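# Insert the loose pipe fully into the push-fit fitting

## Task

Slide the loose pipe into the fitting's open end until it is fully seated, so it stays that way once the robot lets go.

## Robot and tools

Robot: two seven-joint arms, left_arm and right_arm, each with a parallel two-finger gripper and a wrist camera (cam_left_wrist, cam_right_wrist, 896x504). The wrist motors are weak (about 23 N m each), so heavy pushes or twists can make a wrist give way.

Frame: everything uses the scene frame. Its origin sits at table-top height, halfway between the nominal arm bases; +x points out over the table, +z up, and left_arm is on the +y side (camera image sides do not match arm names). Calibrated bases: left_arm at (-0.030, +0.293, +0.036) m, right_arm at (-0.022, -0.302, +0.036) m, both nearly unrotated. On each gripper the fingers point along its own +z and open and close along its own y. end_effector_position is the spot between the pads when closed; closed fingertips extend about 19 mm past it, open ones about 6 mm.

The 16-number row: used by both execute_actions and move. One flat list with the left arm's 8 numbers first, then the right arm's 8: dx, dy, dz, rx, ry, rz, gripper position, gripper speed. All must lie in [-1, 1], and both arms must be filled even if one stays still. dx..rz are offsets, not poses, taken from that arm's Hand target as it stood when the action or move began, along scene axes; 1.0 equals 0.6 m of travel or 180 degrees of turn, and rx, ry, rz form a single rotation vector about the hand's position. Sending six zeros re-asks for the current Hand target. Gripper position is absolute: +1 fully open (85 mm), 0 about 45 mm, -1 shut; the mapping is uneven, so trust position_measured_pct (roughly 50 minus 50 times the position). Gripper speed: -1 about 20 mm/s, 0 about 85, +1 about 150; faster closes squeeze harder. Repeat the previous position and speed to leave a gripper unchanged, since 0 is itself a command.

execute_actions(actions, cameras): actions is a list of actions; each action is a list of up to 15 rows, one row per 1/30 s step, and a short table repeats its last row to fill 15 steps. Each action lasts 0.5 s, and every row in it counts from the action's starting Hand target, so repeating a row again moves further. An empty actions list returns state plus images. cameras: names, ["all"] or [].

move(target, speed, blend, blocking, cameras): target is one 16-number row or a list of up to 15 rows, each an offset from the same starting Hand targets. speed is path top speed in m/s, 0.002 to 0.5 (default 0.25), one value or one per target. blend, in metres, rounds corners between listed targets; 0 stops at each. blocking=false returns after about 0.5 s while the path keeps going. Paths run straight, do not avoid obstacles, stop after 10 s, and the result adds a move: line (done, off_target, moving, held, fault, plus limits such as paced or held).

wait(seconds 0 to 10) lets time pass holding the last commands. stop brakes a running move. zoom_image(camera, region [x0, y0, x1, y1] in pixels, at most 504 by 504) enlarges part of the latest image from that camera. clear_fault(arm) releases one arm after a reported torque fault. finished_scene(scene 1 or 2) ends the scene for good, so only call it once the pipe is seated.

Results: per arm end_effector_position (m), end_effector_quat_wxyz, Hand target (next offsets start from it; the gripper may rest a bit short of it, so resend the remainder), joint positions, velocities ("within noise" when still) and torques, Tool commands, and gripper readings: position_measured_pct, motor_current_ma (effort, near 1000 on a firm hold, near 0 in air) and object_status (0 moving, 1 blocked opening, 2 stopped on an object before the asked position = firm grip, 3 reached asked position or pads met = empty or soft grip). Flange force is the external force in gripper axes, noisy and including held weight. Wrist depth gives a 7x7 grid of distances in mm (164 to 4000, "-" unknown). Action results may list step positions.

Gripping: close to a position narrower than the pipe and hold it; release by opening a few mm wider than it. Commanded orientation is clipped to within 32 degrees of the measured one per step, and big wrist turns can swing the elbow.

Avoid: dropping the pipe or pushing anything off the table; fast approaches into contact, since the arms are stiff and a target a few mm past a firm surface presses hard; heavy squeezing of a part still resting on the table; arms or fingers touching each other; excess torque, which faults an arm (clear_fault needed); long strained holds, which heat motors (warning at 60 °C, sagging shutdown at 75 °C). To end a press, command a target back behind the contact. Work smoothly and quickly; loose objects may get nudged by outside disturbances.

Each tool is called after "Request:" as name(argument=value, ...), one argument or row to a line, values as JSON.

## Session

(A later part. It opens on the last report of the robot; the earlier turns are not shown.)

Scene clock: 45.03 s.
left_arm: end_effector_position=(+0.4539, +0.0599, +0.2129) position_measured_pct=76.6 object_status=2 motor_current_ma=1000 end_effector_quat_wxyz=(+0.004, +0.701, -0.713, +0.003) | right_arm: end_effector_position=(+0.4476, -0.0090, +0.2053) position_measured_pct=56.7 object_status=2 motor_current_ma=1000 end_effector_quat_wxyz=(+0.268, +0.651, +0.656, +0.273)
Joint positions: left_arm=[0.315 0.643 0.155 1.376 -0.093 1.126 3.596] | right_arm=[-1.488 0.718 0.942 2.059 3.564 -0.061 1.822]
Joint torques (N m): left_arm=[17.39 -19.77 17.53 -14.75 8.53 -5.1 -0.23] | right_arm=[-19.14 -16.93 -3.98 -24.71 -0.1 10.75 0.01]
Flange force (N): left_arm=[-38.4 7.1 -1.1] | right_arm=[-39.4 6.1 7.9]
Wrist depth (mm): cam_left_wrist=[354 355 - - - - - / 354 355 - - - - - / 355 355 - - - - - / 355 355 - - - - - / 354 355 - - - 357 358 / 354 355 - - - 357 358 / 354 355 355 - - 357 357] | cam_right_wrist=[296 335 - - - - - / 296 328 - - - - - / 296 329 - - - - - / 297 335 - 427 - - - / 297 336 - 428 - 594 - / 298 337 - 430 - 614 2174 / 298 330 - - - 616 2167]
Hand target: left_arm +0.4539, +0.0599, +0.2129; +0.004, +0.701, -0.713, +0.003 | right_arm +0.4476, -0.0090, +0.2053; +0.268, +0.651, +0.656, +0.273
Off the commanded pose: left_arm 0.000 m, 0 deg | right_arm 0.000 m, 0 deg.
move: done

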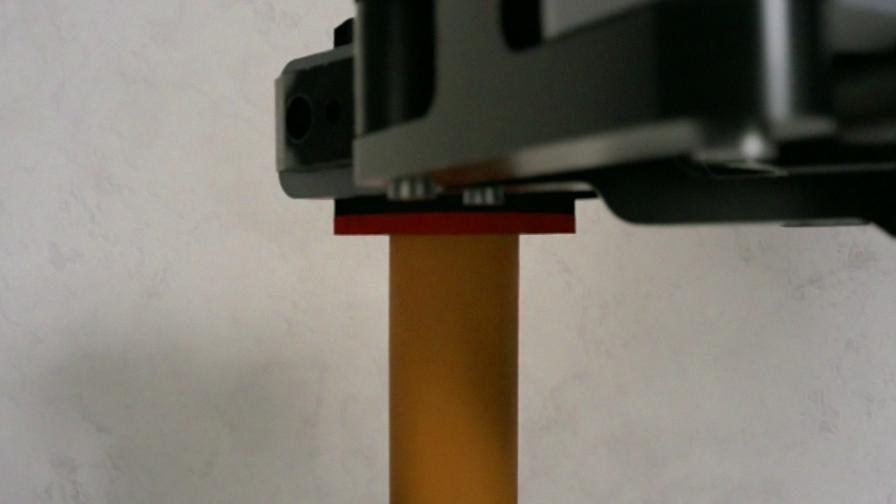

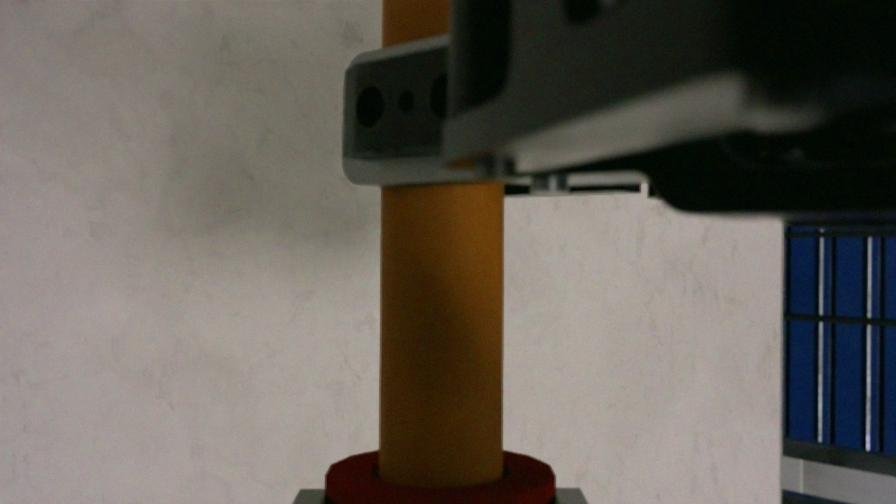

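Request:
move(
  target=[0, -0.005, 0, 0, 0, 0, -1.0, -1.0, 0, 0, 0, 0, 0, 0, -0.6, -1.0],
  speed=0.02,
  cameras=["all"],
)

Scene clock: 46.13 s.
left_arm: end_effector_position=(+0.4539, +0.0570, +0.2129) position_measured_pct=76.6 object_status=2 motor_current_ma=1000 end_effector_quat_wxyz=(+0.004, +0.701, -0.713, +0.003) | right_arm: end_effector_position=(+0.4476, -0.0090, +0.2053) position_measured_pct=56.7 object_status=2 motor_current_ma=1000 end_effector_quat_wxyz=(+0.268, +0.651, +0.656, +0.273)
Joint positions: left_arm=[0.32 0.646 0.155 1.37 -0.093 1.129 3.601] | right_arm=[-1.488 0.718 0.942 2.059 3.564 -0.061 1.822]
Joint torques (N m): left_arm=[18.91 -19.94 18.91 -15.73 9.35 -5.88 -0.21] | right_arm=[-21.03 -17.38 -5.52 -26.15 -0.16 11.81 -0.02]
Flange force (N): left_arm=[-42.0 8.1 -1.2] | right_arm=[-42.8 6.8 8.4]
Wrist depth (mm): cam_left_wrist=[354 354 - - - - - / 354 355 - - - - - / 354 355 - - - - - / 354 355 - - - - - / 354 355 - - - - - / 354 354 - - - 357 358 / 354 356 355 - - 357 358] | cam_right_wrist=[297 334 - - - - - / 296 328 - - - - - / 296 328 - - - - - / 296 336 - - - - - / 297 336 - 429 - - - / 298 336 - 429 - 615 2146 / 298 330 - - - 617 2181]
Hand target: left_arm +0.4539, +0.0569, +0.2129; +0.004, +0.701, -0.713, +0.003 | right_arm +0.4476, -0.0090, +0.2053; +0.268, +0.651, +0.656, +0.273
Off the commanded pose: left_arm 0.000 m, 0 deg | right_arm 0.000 m, 0 deg.
move: done

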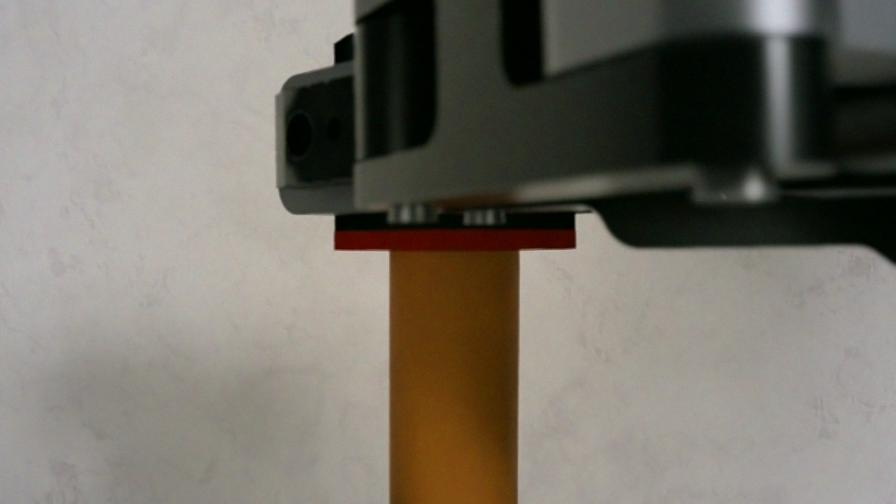

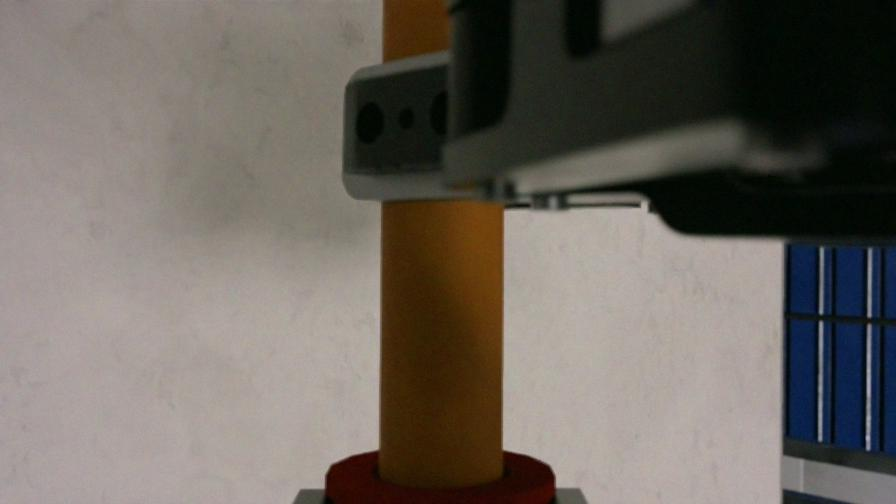

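Request:
zoom_image(
  camera="cam_left_wrist",
  region=[320, 200, 420, 270],
)

Request:
move(
  target=[0, -0.0033, 0, 0, 0, 0, -1.0, -1.0, 0, 0, 0, 0, 0, 0, -0.6, -1.0],
  speed=0.02,
  cameras=["all"],
)

Request:
zoom_image(
  camera="cam_left_wrist",
  region=[320, 200, 420, 270],
)

Scaled by 5.040 from the camera's 896x504 image, which has a finer 1280x720 frame.

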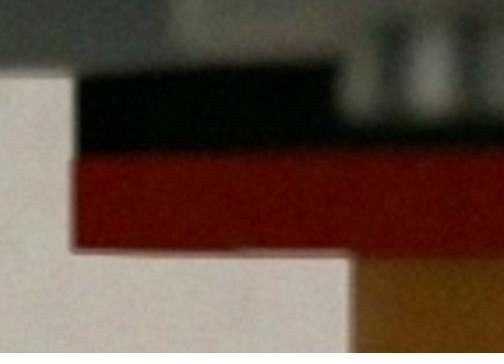

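Scene clock: 47.13 s.
left_arm: end_effector_position=(+0.4539, +0.0550, +0.2129) position_measured_pct=76.6 object_status=2 motor_current_ma=1000 end_effector_quat_wxyz=(+0.004, +0.701, -0.713, +0.003) | right_arm: end_effector_position=(+0.4477, -0.0091, +0.2053) position_measured_pct=56.7 object_status=2 motor_current_ma=1000 end_effector_quat_wxyz=(+0.268, +0.651, +0.655, +0.273)
Joint positions: left_arm=[0.324 0.648 0.155 1.367 -0.093 1.131 3.605] | right_arm=[-1.488 0.718 0.942 2.059 3.564 -0.061 1.822]
Joint torques (N m): left_arm=[23.28 -20.5 23.24 -17.38 11.84 -7.26 -0.19] | right_arm=[-25.52 -18.42 -8.85 -30.57 -0.21 14.57 0.04]
Flange force (N): left_arm=[-51.1 8.1 -1.0] | right_arm=[-52.1 7.0 8.6]
Wrist depth (mm): cam_left_wrist=[353 355 - - - - - / 354 354 - - - - - / 355 354 - - - - - / 354 354 - - - - - / 354 355 - - - - - / 355 355 - - - 357 358 / 355 354 355 - - 357 358] | cam_right_wrist=[295 334 - - - - - / 297 327 - - - - - / 296 328 - - - - - / 297 335 - - - - - / 297 336 - 427 - - - / 297 336 - 428 - 615 2160 / 298 330 - - - 620 1683]
Hand target: left_arm +0.4539, +0.0549, +0.2129; +0.004, +0.701, -0.713, +0.003 | right_arm +0.4476, -0.0090, +0.2053; +0.268, +0.651, +0.655, +0.273
Off the commanded pose: left_arm 0.000 m, 0 deg | right_arm 0.000 m, 0 deg.
move: done

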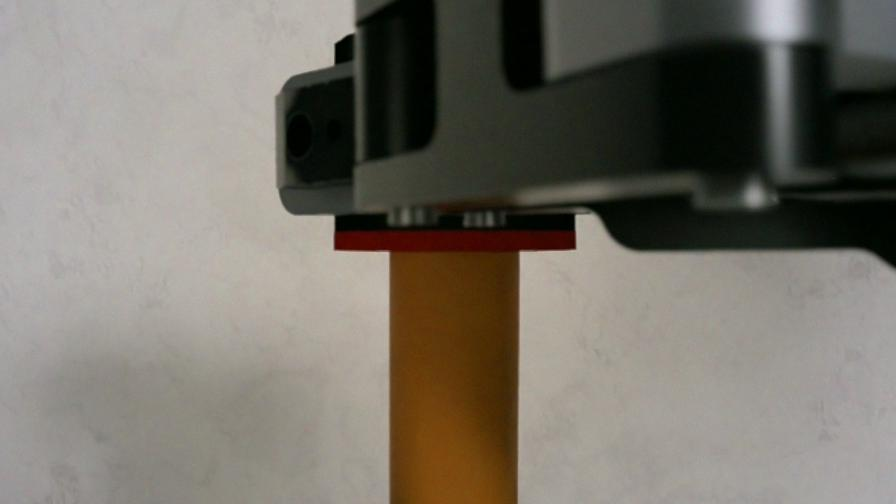

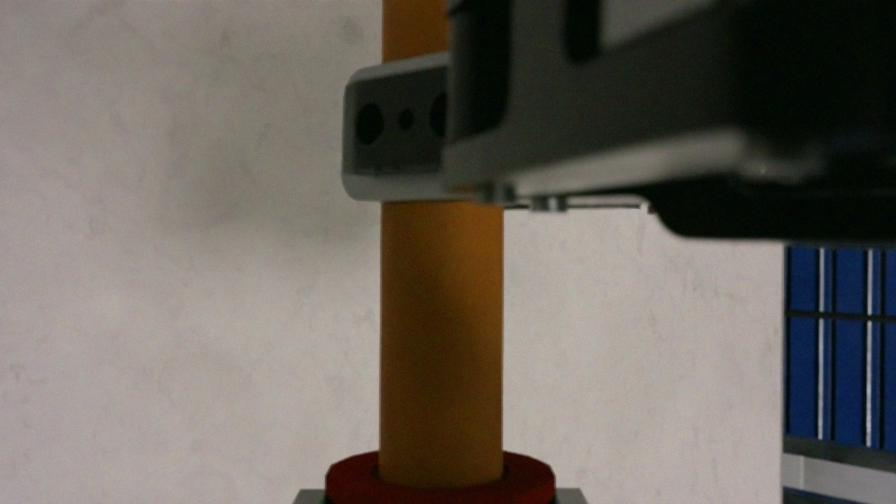

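Scaled by 5.040 from the camera's 896x504 image, which has a finer 1280x720 frame.

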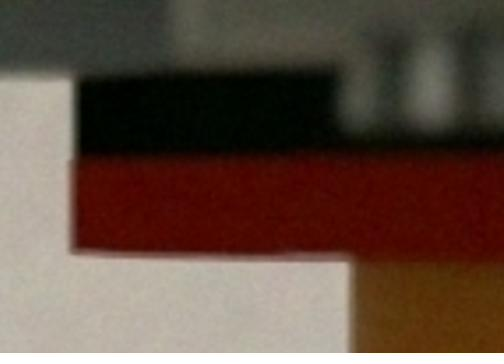

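Request:
move(
  target=[-0.0037, 0.015, -0.0001, 0.0018, 0, 0.0030, -1.0, -1.0, 0, 0, 0, 0, 0, 0, -0.6, -1.0],
  speed=0.02,
)

Scene clock: 48.17 s.
left_arm: end_effector_position=(+0.4516, +0.0638, +0.2129) position_measured_pct=76.6 object_status=2 motor_current_ma=1000 end_effector_quat_wxyz=(+0.002, +0.704, -0.710, +0.001) | right_arm: end_effector_position=(+0.4476, -0.0087, +0.2053) position_measured_pct=56.7 object_status=2 motor_current_ma=1000 end_effector_quat_wxyz=(+0.268, +0.651, +0.656, +0.274)
Joint positions: left_arm=[0.315 0.637 0.15 1.388 -0.094 1.123 3.603] | right_arm=[-1.488 0.718 0.942 2.059 3.564 -0.061 1.822]
Joint torques (N m): left_arm=[5.3 -16.78 5.3 -7.4 1.53 0.36 -0.52] | right_arm=[-3.97 -14.58 8.14 -12.67 0 2.75 -0.22]
Flange force (N): left_arm=[-10.8 2.0 -3.3] | right_arm=[-10.1 1.0 5.5]
Wrist depth (mm): cam_left_wrist=[356 - - - - - - / 355 355 - - - - - / 355 356 - - - - - / 355 356 - - - - - / 355 356 - - - - - / 355 356 - - - 357 358 / 355 355 356 - - 357 358] | cam_right_wrist=[297 335 - - - - - / 297 328 - - - - - / 297 328 - - - - - / 297 329 - - - - - / 298 336 - 429 - - - / 298 336 - 428 - 613 2160 / 298 331 - - - 619 2167]
Hand target: left_arm +0.4517, +0.0639, +0.2128; +0.002, +0.704, -0.710, +0.001 | right_arm +0.4476, -0.0090, +0.2053; +0.268, +0.651, +0.656, +0.273
Off the commanded pose: left_arm 0.000 m, 0 deg | right_arm 0.000 m, 0 deg.
move: done

Request:
move(
  target=[-0.0008, 0.0058, 0, 0.0008, 0, 0.0012, -1.0, -1.0, 0, 0, 0, 0, 0, 0, -0.6, -1.0],
  speed=0.02,
  cameras=["all"],
)

Scene clock: 49.17 s.
left_arm: end_effector_position=(+0.4512, +0.0674, +0.2128) position_measured_pct=76.6 object_status=2 motor_current_ma=1000 end_effector_quat_wxyz=(+0.001, +0.706, -0.708, +0.000) | right_arm: end_effector_position=(+0.4476, -0.0090, +0.2053) position_measured_pct=56.7 object_status=2 motor_current_ma=1000 end_effector_quat_wxyz=(+0.268, +0.651, +0.655, +0.273)
Joint positions: left_arm=[0.311 0.633 0.148 1.394 -0.095 1.121 3.603] | right_arm=[-1.488 0.718 0.942 2.059 3.564 -0.061 1.822]
Joint torques (N m): left_arm=[0.96 -16.85 1.11 -7.72 -0.66 0.35 -0.24] | right_arm=[-1.63 -13.77 9.75 -8.5 -0.14 0.4 -0.25]
Flange force (N): left_arm=[-4.0 5.3 -3.4] | right_arm=[-3.4 3.3 8.1]
Wrist depth (mm): cam_left_wrist=[356 357 - - - - - / 356 356 - - - - - / 356 356 - - - - - / 356 356 - - - - - / 356 356 - - - - - / 355 356 - - - 356 357 / 355 356 356 - - 356 357] | cam_right_wrist=[297 335 - - - - - / 297 328 - - - - - / 297 328 - - - - - / 297 329 - - - - - / 297 336 - 429 - - - / 298 337 - 430 - 617 2195 / 297 330 - - - 619 2146]
Hand target: left_arm +0.4512, +0.0674, +0.2128; +0.001, +0.706, -0.708, +0.000 | right_arm +0.4476, -0.0090, +0.2053; +0.268, +0.651, +0.655, +0.273
Off the commanded pose: left_arm 0.000 m, 0 deg | right_arm 0.000 m, 0 deg.
move: done

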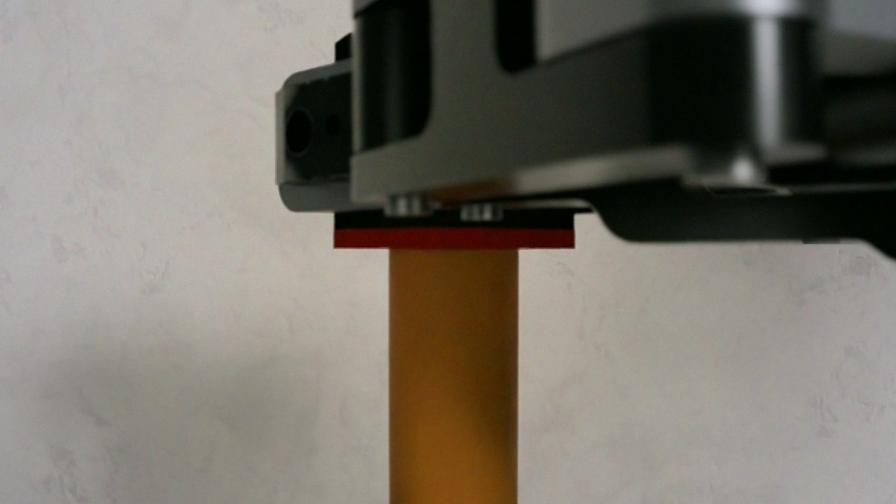

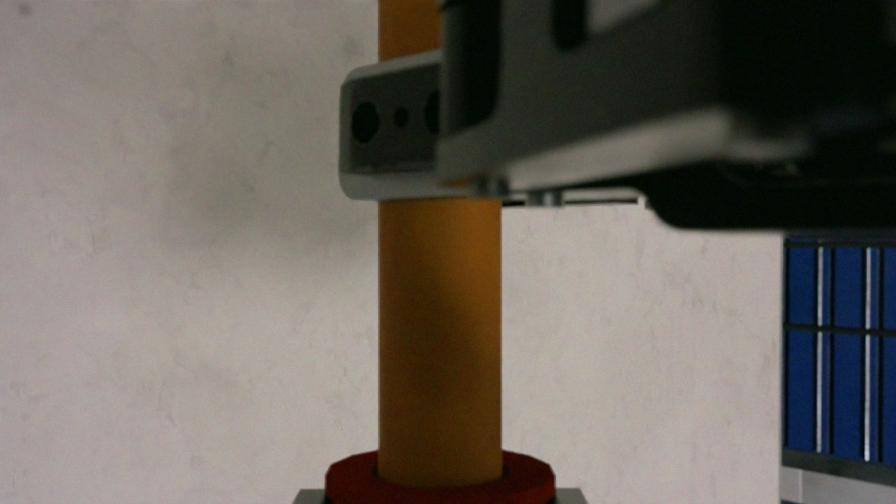

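Request:
move(
  target=[-0.0003, 0.0, 0.0025, 0, 0, 0, -1.0, -1.0, 0, 0, 0, 0, 0, 0, -0.6, -1.0],
  speed=0.02,
)

Scene clock: 50.63 s.
left_arm: end_effector_position=(+0.4510, +0.0674, +0.2143) position_measured_pct=76.6 object_status=2 motor_current_ma=1000 end_effector_quat_wxyz=(+0.001, +0.706, -0.708, +0.000) | right_arm: end_effector_position=(+0.4477, -0.0090, +0.2053) position_measured_pct=56.7 object_status=2 motor_current_ma=1000 end_effector_quat_wxyz=(+0.268, +0.651, +0.655, +0.273)
Joint positions: left_arm=[0.311 0.631 0.148 1.393 -0.095 1.125 3.603] | right_arm=[-1.488 0.718 0.942 2.059 3.564 -0.061 1.822]
Joint torques (N m): left_arm=[1.36 -20.89 1.94 -10.33 -0.35 -0.07 -0.31] | right_arm=[-2.55 -11.48 6.77 -6.54 0.1 0.18 0.14]
Flange force (N): left_arm=[-4.9 6.0 4.0] | right_arm=[-4.3 8.8 3.7]
Wrist depth (mm): cam_left_wrist=[357 358 - - - - - / 357 358 - - - - - / 356 357 - - - - - / 357 358 - - - - - / 357 357 - - - - - / 356 357 - - - 358 358 / 356 357 357 - - 358 358] | cam_right_wrist=[297 335 - - - - - / 297 329 - - - - - / 297 329 - - - - - / 297 336 - - - - - / 298 337 - 430 - - - / 298 337 - 430 - 619 2174 / 298 330 - - - 617 2132]
Hand target: left_arm +0.4510, +0.0674, +0.2143; +0.001, +0.706, -0.708, +0.000 | right_arm +0.4476, -0.0090, +0.2053; +0.268, +0.651, +0.656, +0.273
Off the commanded pose: left_arm 0.000 m, 0 deg | right_arm 0.000 m, 0 deg.
move: done

Request:
move(
  target=[
    [0, 0.0, -0.001, 0, 0, 0, -1.0, -1.0, 0, 0, 0, 0, 0, 0, -0.6, -1.0],
    [0, 0.0, -0.001, 0, 0, 0, -1.0, -1.0, 0, 0, 0, 0, 0, 0, 0.35, -1.0],
  ],
  speed=0.02,
  cameras=["all"],
)

Scene clock: 52.87 s.
left_arm: end_effector_position=(+0.4510, +0.0674, +0.2138) position_measured_pct=76.6 object_status=2 motor_current_ma=1000 end_effector_quat_wxyz=(+0.001, +0.706, -0.708, +0.000) | right_arm: end_effector_position=(+0.4476, -0.0090, +0.2053) position_measured_pct=32.5 object_status=0 motor_current_ma=0 end_effector_quat_wxyz=(+0.268, +0.651, +0.655, +0.273)
Joint positions: left_arm=[0.311 0.632 0.148 1.394 -0.095 1.123 3.603] | right_arm=[-1.488 0.718 0.942 2.059 3.564 -0.061 1.822]
Joint torques (N m): left_arm=[1.57 -19.52 1.96 -9.34 -0.26 0.14 -0.33] | right_arm=[-2.43 -12.17 7.57 -7.53 0.06 0.47 -0.07]
Flange force (N): left_arm=[-5.0 5.3 1.6] | right_arm=[-4.7 7.1 4.5]
Wrist depth (mm): cam_left_wrist=[357 - - - - - - / 357 - - - - - - / 356 - - - - - - / 357 - - - - - - / 357 356 - - - - - / 357 356 - - - 357 358 / 356 356 357 - - 358 357] | cam_right_wrist=[297 335 - - - - - / 298 329 - - - - - / 298 329 - - - - - / 298 336 - - - - - / 298 337 - 429 - - - / 298 337 - 431 - 619 2188 / 298 330 - - - 618 2118]
Hand target: left_arm +0.4510, +0.0674, +0.2138; +0.001, +0.706, -0.708, +0.000 | right_arm +0.4476, -0.0090, +0.2053; +0.268, +0.651, +0.655, +0.273
Off the commanded pose: left_arm 0.000 m, 0 deg | right_arm 0.000 m, 0 deg.
move: done

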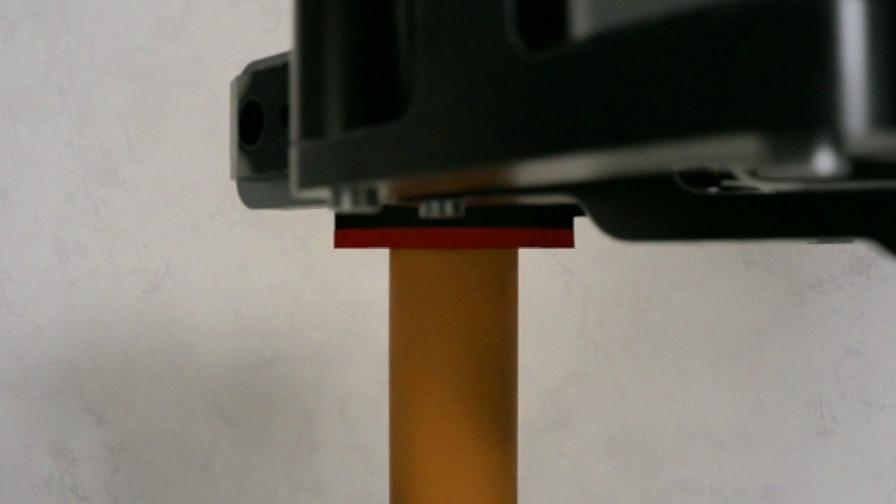

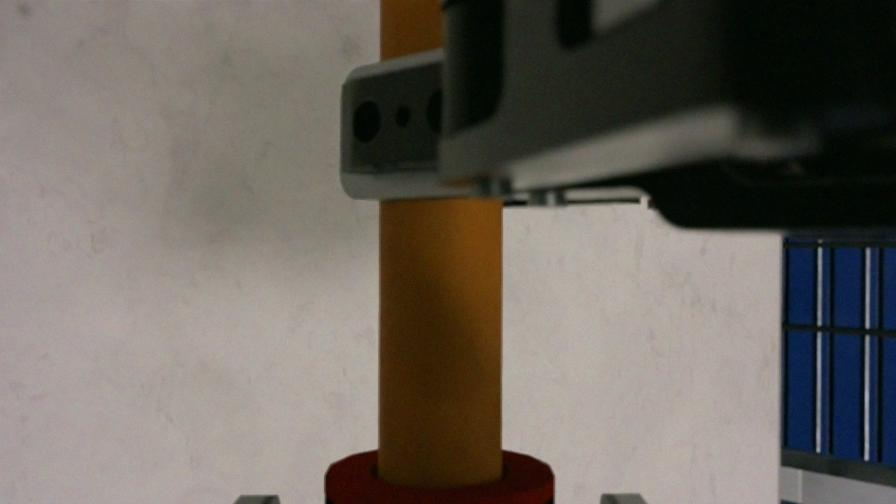

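Request:
move(
  target=[
    [0, 0, 0, 0, 0, 0, -1.0, -1.0, -0.075, -0.04, 0.075, 0, 0, 0, 0.35, -1.0],
    [0, 0, 0, 0, 0, 0, -1.0, -1.0, -0.15, -0.35, 0.22, 0, 0, 0, 0.35, -1.0],
  ],
  speed=[0.08, 0.2],
  blend=[0.02, 0],
  cameras=["all"],
)

Scene clock: 57.00 s.
left_arm: end_effector_position=(+0.4510, +0.0674, +0.2138) position_measured_pct=76.6 object_status=2 motor_current_ma=1000 end_effector_quat_wxyz=(+0.001, +0.706, -0.708, +0.000) | right_arm: end_effector_position=(+0.3576, -0.2190, +0.3373) position_measured_pct=32.5 object_status=3 motor_current_ma=0 end_effector_quat_wxyz=(+0.268, +0.651, +0.655, +0.273)
Joint positions: left_arm=[0.311 0.632 0.148 1.394 -0.095 1.123 3.603] | right_arm=[-2.896 0.25 2.629 2.374 3.626 -0.269 2.363]
Joint torques (N m): left_arm=[1.54 -19.52 1.97 -9.35 -0.27 0.12 -0.32] | right_arm=[-2.48 5.18 2.36 -11.25 0.27 1.42 -0.01]
Flange force (N): left_arm=[-5.0 5.3 1.6] | right_arm=no reading
Wrist depth (mm): cam_left_wrist=[357 358 358 358 358 359 360 / 357 357 - - - 359 359 / 357 357 - - - 358 358 / 357 357 - - - 359 359 / 356 357 - - - 358 358 / 356 356 - - - 357 359 / 357 356 356 - - 358 357] | cam_right_wrist=[429 483 539 631 732 871 2774 / 429 483 541 633 729 868 2833 / 429 485 540 632 731 874 2343 / 429 471 540 630 735 869 2343 / 429 483 538 633 735 870 1782 / 428 482 537 629 729 864 2684 / 429 484 540 628 730 869 2821]
Hand target: left_arm +0.4510, +0.0674, +0.2138; +0.001, +0.706, -0.708, +0.000 | right_arm +0.3576, -0.2190, +0.3373; +0.268, +0.651, +0.656, +0.273
Off the commanded pose: left_arm 0.000 m, 0 deg | right_arm 0.000 m, 0 deg.
move: done

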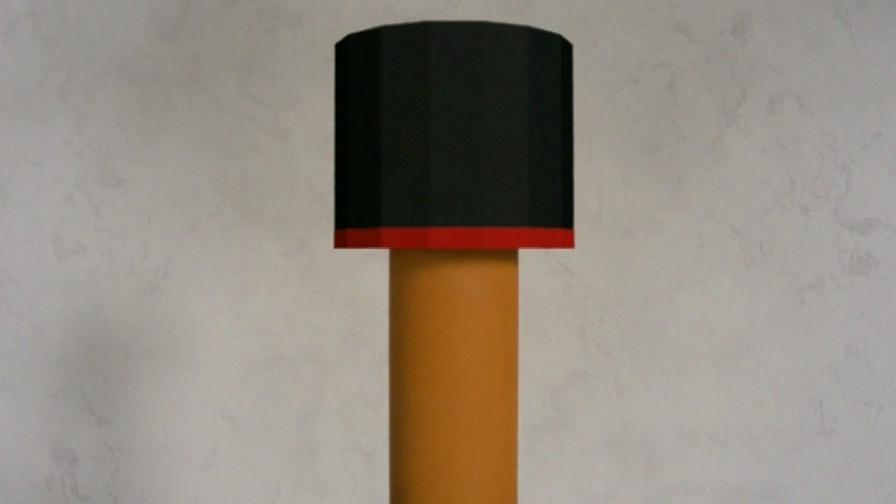

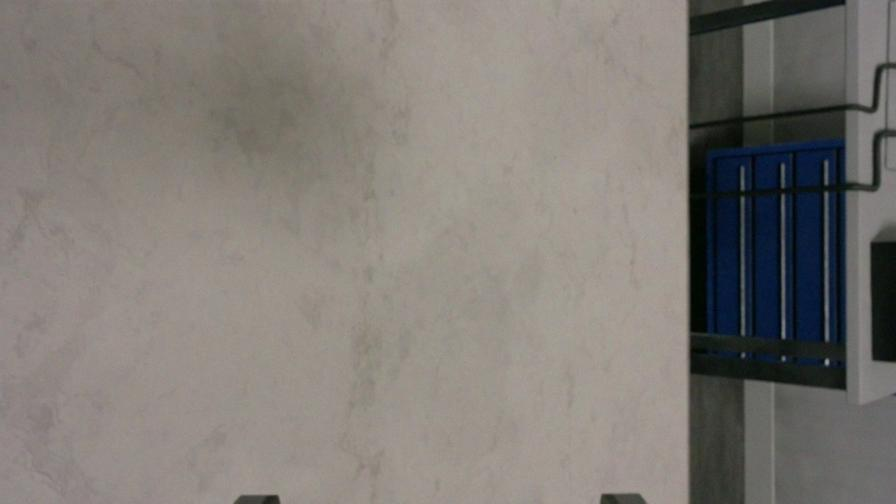

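Request:
move(
  target=[0, 0, -0.2963, -0.0146, 0, 0, -1.0, -1.0, 0, 0, 0, 0, 0, 0, 0.35, -1.0],
  speed=0.1,
  cameras=["cam_left_wrist"],
)

Scene clock: 59.57 s.
left_arm: end_effector_position=(+0.4510, +0.0674, +0.0360) position_measured_pct=76.6 object_status=2 motor_current_ma=1000 end_effector_quat_wxyz=(+0.017, +0.706, -0.708, +0.017) | right_arm: end_effector_position=(+0.3576, -0.2190, +0.3373) position_measured_pct=32.5 object_status=3 motor_current_ma=0 end_effector_quat_wxyz=(+0.268, +0.651, +0.655, +0.273)
Joint positions: left_arm=[0.291 0.885 0.136 1.573 -0.097 0.674 3.582] | right_arm=[-2.896 0.25 2.629 2.374 3.626 -0.269 2.363]
Joint torques (N m): left_arm=[1.53 -20.83 2.3 -6.81 -0.22 0.1 -0.33] | right_arm=[-2.42 5.25 2.39 -11.37 0.26 1.41 -0.08]
Flange force (N): left_arm=[-4.4 4.5 -1.0] | right_arm=no reading
Wrist depth (mm): cam_left_wrist=[184 184 185 185 185 186 186 / 183 183 184 - - 185 185 / 182 183 183 - - 184 185 / 182 182 182 - 183 184 184 / 181 181 182 - 182 183 183 / 180 181 181 - 182 182 182 / 179 180 180 - 181 181 182] | cam_right_wrist=[428 483 542 630 729 874 2751 / 430 481 541 632 727 871 2798 / 427 483 542 630 727 874 2318 / 429 473 541 628 733 869 2360 / 429 483 539 627 732 869 1778 / 429 483 543 627 733 876 2740 / 429 482 539 630 730 871 2798]
Hand target: left_arm +0.4510, +0.0674, +0.0360; +0.017, +0.706, -0.708, +0.017 | right_arm +0.3576, -0.2190, +0.3373; +0.268, +0.651, +0.655, +0.273
Off the commanded pose: left_arm 0.000 m, 0 deg | right_arm 0.000 m, 0 deg.
move: done
Images, in order (width x height): cam_left_wrist 896x504.

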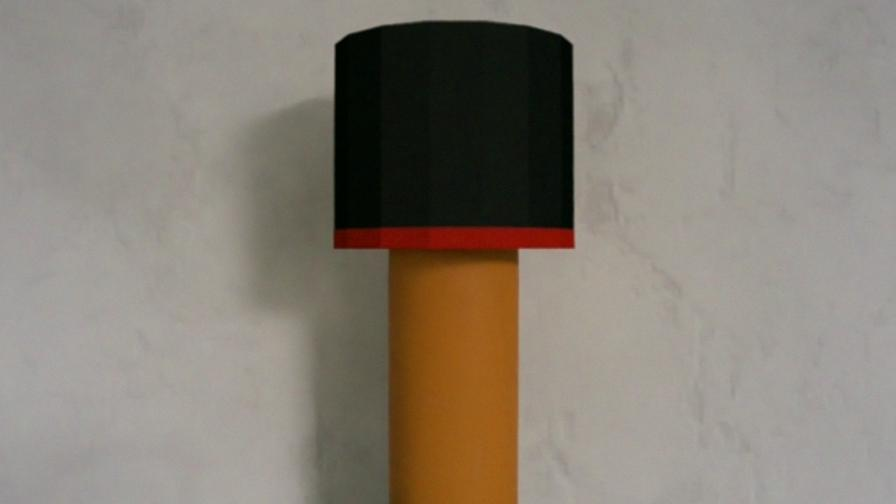

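Request:
move(
  target=[0, 0, -0.0058, 0, 0, 0, -1.0, -1.0, 0, 0, 0, 0, 0, 0, 0.35, -1.0],
  speed=0.02,
)

Scene clock: 60.40 s.
left_arm: end_effector_position=(+0.4510, +0.0674, +0.0325) position_measured_pct=76.6 object_status=2 motor_current_ma=1000 end_effector_quat_wxyz=(+0.017, +0.706, -0.708, +0.017) | right_arm: end_effector_position=(+0.3576, -0.2190, +0.3373) position_measured_pct=32.5 object_status=3 motor_current_ma=0 end_effector_quat_wxyz=(+0.268, +0.651, +0.655, +0.273)
Joint positions: left_arm=[0.291 0.891 0.135 1.574 -0.098 0.667 3.583] | right_arm=[-2.896 0.25 2.629 2.374 3.626 -0.269 2.363]
Joint torques (N m): left_arm=[1.54 -20.93 2.35 -6.73 -0.21 0.09 -0.32] | right_arm=[-2.43 5.23 2.51 -11.37 0.3 1.4 -0.01]
Flange force (N): left_arm=[-4.3 4.2 -0.9] | right_arm=no reading
Wrist depth (mm): cam_left_wrist=[180 181 181 182 182 182 183 / 179 180 180 - - 181 182 / 179 179 180 - - 181 181 / 178 179 179 - 180 180 180 / 177 178 178 - 179 179 180 / 177 177 178 - 178 179 179 / 176 176 177 - 178 178 178] | cam_right_wrist=[429 484 542 633 733 875 2786 / 430 484 542 631 733 868 2821 / 428 485 543 628 732 875 2326 / 429 473 540 626 727 872 2385 / 429 483 541 630 731 869 1778 / 429 483 540 632 732 869 2740 / 429 482 540 632 730 871 2870]
Hand target: left_arm +0.4510, +0.0674, +0.0325; +0.017, +0.706, -0.708, +0.017 | right_arm +0.3576, -0.2190, +0.3373; +0.268, +0.651, +0.655, +0.273
Off the commanded pose: left_arm 0.000 m, 0 deg | right_arm 0.000 m, 0 deg.
move: done

Request:
move(
  target=[0, 0, -0.0015, 0, 0, 0, -1.0, -1.0, 0, 0, 0, 0, 0, 0, 0.35, -1.0],
  speed=0.02,
)

Scene clock: 61.20 s.
left_arm: end_effector_position=(+0.4510, +0.0674, +0.0316) position_measured_pct=76.6 object_status=2 motor_current_ma=1000 end_effector_quat_wxyz=(+0.017, +0.706, -0.708, +0.017) | right_arm: end_effector_position=(+0.3576, -0.2190, +0.3373) position_measured_pct=32.5 object_status=3 motor_current_ma=0 end_effector_quat_wxyz=(+0.268, +0.651, +0.655, +0.273)
Joint positions: left_arm=[0.292 0.893 0.135 1.574 -0.098 0.665 3.583] | right_arm=[-2.896 0.25 2.629 2.374 3.626 -0.269 2.363]
Joint torques (N m): left_arm=[1.46 -20.61 2.26 -6.65 -0.2 0.07 -0.35] | right_arm=[-2.39 5.22 2.48 -11.34 0.25 1.41 -0.02]
Flange force (N): left_arm=[-4.2 4.5 -1.6] | right_arm=no reading
Wrist depth (mm): cam_left_wrist=[179 180 180 181 181 181 182 / 179 179 179 - - 181 181 / 178 178 179 - - 180 180 / 177 178 178 - 179 179 179 / 177 177 177 - 178 178 179 / 176 176 177 - 177 178 178 / 175 176 176 - 177 177 177] | cam_right_wrist=[429 484 541 631 733 874 2774 / 428 484 543 633 729 868 2833 / 428 484 541 628 731 875 2310 / 429 473 539 631 733 867 2343 / 429 484 540 631 730 871 1792 / 430 483 540 627 732 869 2684 / 428 482 540 631 727 871 2821]
Hand target: left_arm +0.4510, +0.0674, +0.0316; +0.017, +0.706, -0.708, +0.017 | right_arm +0.3576, -0.2190, +0.3373; +0.268, +0.651, +0.655, +0.273
Off the commanded pose: left_arm 0.000 m, 0 deg | right_arm 0.000 m, 0 deg.
move: done

Request:
move(
  target=[0, 0, -0.0009, 0, 0, 0, -1.0, -1.0, 0, 0, 0, 0, 0, 0, 0.35, -1.0],
  speed=0.02,
)

Scene clock: 63.13 s.
left_arm: end_effector_position=(+0.4510, +0.0674, +0.0311) position_measured_pct=76.6 object_status=2 motor_current_ma=1000 end_effector_quat_wxyz=(+0.017, +0.706, -0.708, +0.017) | right_arm: end_effector_position=(+0.3576, -0.2190, +0.3373) position_measured_pct=32.5 object_status=3 motor_current_ma=0 end_effector_quat_wxyz=(+0.268, +0.651, +0.655, +0.273)
Joint positions: left_arm=[0.292 0.894 0.135 1.574 -0.098 0.664 3.583] | right_arm=[-2.896 0.25 2.629 2.374 3.626 -0.269 2.363]
Joint torques (N m): left_arm=[1.47 -17.21 2.01 -6.26 -0.23 -0.53 -0.34] | right_arm=[-2.39 5.23 2.45 -11.4 0.32 1.41 -0.02]
Flange force (N): left_arm=[-4.7 6.4 -9.2] | right_arm=no reading
Wrist depth (mm): cam_left_wrist=[179 179 180 180 181 181 181 / 178 179 179 - - 180 181 / 178 178 178 - - 180 180 / 177 177 178 - 178 179 179 / 176 177 177 - 178 178 178 / 176 176 176 - 177 177 178 / 175 175 175 - 176 177 177] | cam_right_wrist=[429 484 540 633 729 871 2846 / 429 485 538 630 730 874 2774 / 428 483 539 630 734 871 2360 / 428 473 542 630 731 870 2394 / 429 482 540 630 730 872 1802 / 430 482 542 632 734 872 2729 / 430 483 540 630 729 866 2833]
Hand target: left_arm +0.4510, +0.0674, +0.0310; +0.017, +0.706, -0.708, +0.017 | right_arm +0.3576, -0.2190, +0.3373; +0.268, +0.651, +0.655, +0.273
Off the commanded pose: left_arm 0.000 m, 0 deg | right_arm 0.000 m, 0 deg.
move: done

Request:
move(
  target=[
    [0, 0, 0, 0, 0, 0, 0.0, -1.0, 0, 0, 0, 0, 0, 0, 0.35, -1.0],
    [0, 0, 0.05, 0, 0, 0, 0.0, -1.0, 0, 0, 0, 0, 0, 0, 0.35, -1.0],
    [0, 0.0, 0.4, 0, 0, 0, 0.0, -1.0, 0, 0, 0, 0, 0, 0, 0.35, -1.0],
  ],
  speed=[0.02, 0.05, 0.2],
  blend=[0, 0.01, 0],
  cameras=["cam_left_wrist"],
)

Scene clock: 67.00 s.
left_arm: end_effector_position=(+0.4510, +0.0674, +0.2712) position_measured_pct=49.8 object_status=3 motor_current_ma=0 end_effector_quat_wxyz=(+0.017, +0.706, -0.708, +0.017) | right_arm: end_effector_position=(+0.3576, -0.2190, +0.3373) position_measured_pct=32.5 object_status=3 motor_current_ma=0 end_effector_quat_wxyz=(+0.268, +0.651, +0.655, +0.273)
Joint positions: left_arm=[0.266 0.568 0.184 1.316 -0.058 1.247 3.569] | right_arm=[-2.896 0.25 2.629 2.374 3.626 -0.269 2.363]
Joint torques (N m): left_arm=[1.5 -18.16 2.04 -9.59 -0.19 0.05 -0.3] | right_arm=[-2.42 5.14 2.49 -11.28 0.27 1.41 0.02]
Flange force (N): left_arm=[-5.2 6.2 0.9] | right_arm=no reading
Wrist depth (mm): cam_left_wrist=[422 423 422 422 422 423 422 / 421 422 422 421 422 421 421 / 419 420 420 420 419 419 419 / 418 418 417 385 418 418 417 / 416 416 416 415 416 416 416 / 415 415 415 415 414 414 415 / 412 413 413 412 413 413 412] | cam_right_wrist=[429 485 539 631 733 867 2809 / 429 484 540 631 736 869 2809 / 429 483 540 636 733 875 2376 / 427 473 540 630 729 872 2326 / 429 485 540 631 731 872 1787 / 428 482 539 630 729 871 2684 / 428 484 543 628 730 866 2798]
Hand target: left_arm +0.4510, +0.0674, +0.2710; +0.017, +0.706, -0.708, +0.017 | right_arm +0.3576, -0.2190, +0.3373; +0.268, +0.651, +0.655, +0.273
Off the commanded pose: left_arm 0.000 m, 0 deg | right_arm 0.000 m, 0 deg.
move: done
Images, in order (width x height): cam_left_wrist 896x504.

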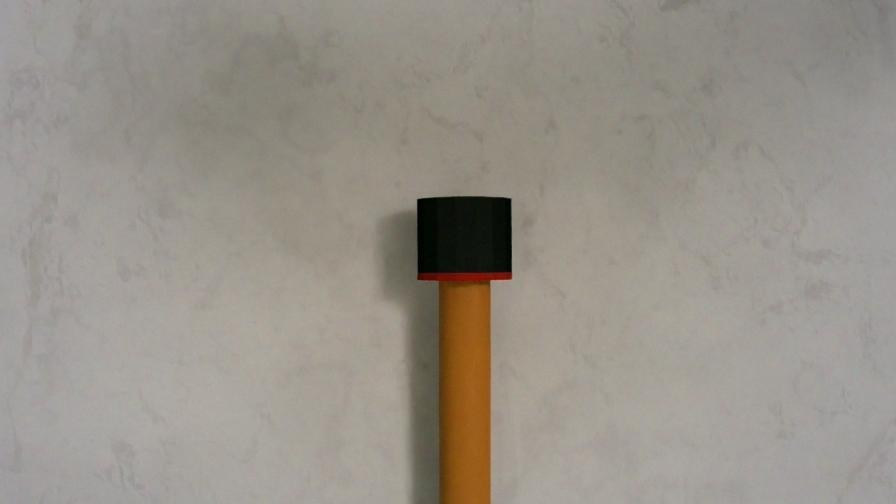

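Request:
wait(
  seconds=0.3,
  cameras=["cam_left_wrist"],
)

Scene clock: 67.50 s.
left_arm: end_effector_position=(+0.4510, +0.0674, +0.2711) position_measured_pct=49.8 object_status=3 motor_current_ma=0 end_effector_quat_wxyz=(+0.017, +0.706, -0.708, +0.017) | right_arm: end_effector_position=(+0.3576, -0.2190, +0.3373) position_measured_pct=32.5 object_status=3 motor_current_ma=0 end_effector_quat_wxyz=(+0.268, +0.651, +0.655, +0.273)
Joint positions: left_arm=[0.266 0.569 0.184 1.316 -0.058 1.247 3.569] | right_arm=[-2.896 0.25 2.629 2.374 3.626 -0.269 2.363]
Joint torques (N m): left_arm=[1.57 -18.1 2.03 -9.5 -0.19 0.05 -0.32] | right_arm=[-2.41 5.24 2.35 -11.38 0.33 1.42 -0.01]
Flange force (N): left_arm=[-5.2 6.0 0.7] | right_arm=no reading
Wrist depth (mm): cam_left_wrist=[423 423 423 422 422 422 423 / 422 421 421 421 421 421 420 / 420 419 420 419 418 419 419 / 417 417 417 385 418 418 418 / 416 416 416 415 416 415 416 / 414 415 414 414 414 414 414 / 413 413 413 412 413 413 413] | cam_right_wrist=[429 482 543 630 736 870 2846 / 430 482 539 631 733 876 2821 / 429 485 540 632 729 869 2351 / 429 473 540 630 734 871 2335 / 429 483 540 631 731 867 1787 / 429 482 540 630 730 876 2674 / 428 483 538 630 732 866 2786]
Hand target: left_arm +0.4510, +0.0674, +0.2711; +0.017, +0.706, -0.708, +0.017 | right_arm +0.3576, -0.2190, +0.3373; +0.268, +0.651, +0.655, +0.273
Tool commands: left_gripper/position=+0.0 left_gripper/speed=-1.0 right_gripper/position=+0.35 right_gripper/speed=-1.0
Off the commanded pose: left_arm 0.000 m, 0 deg | right_arm 0.000 m, 0 deg.
wait: 0.30 s; at rest from the start
Images, in order (width x height): cam_left_wrist 896x504.

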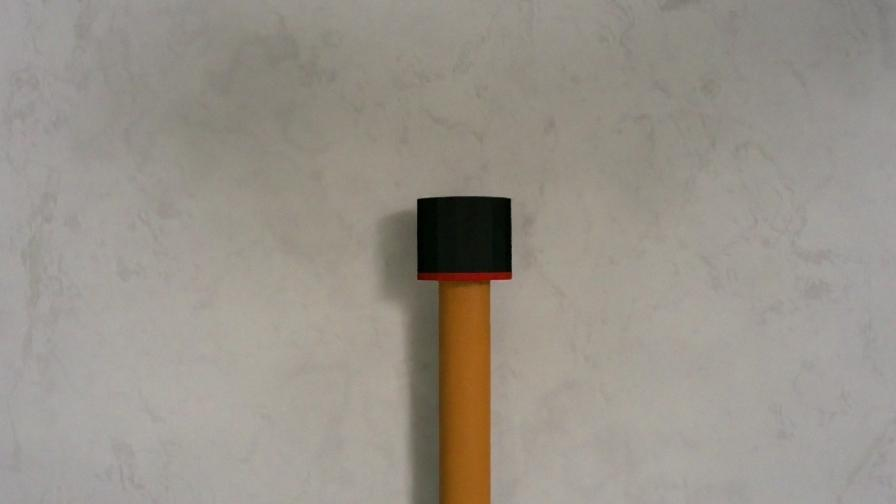

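Request:
finished_scene(
  scene=2,
)

The scene is finished: the task was done.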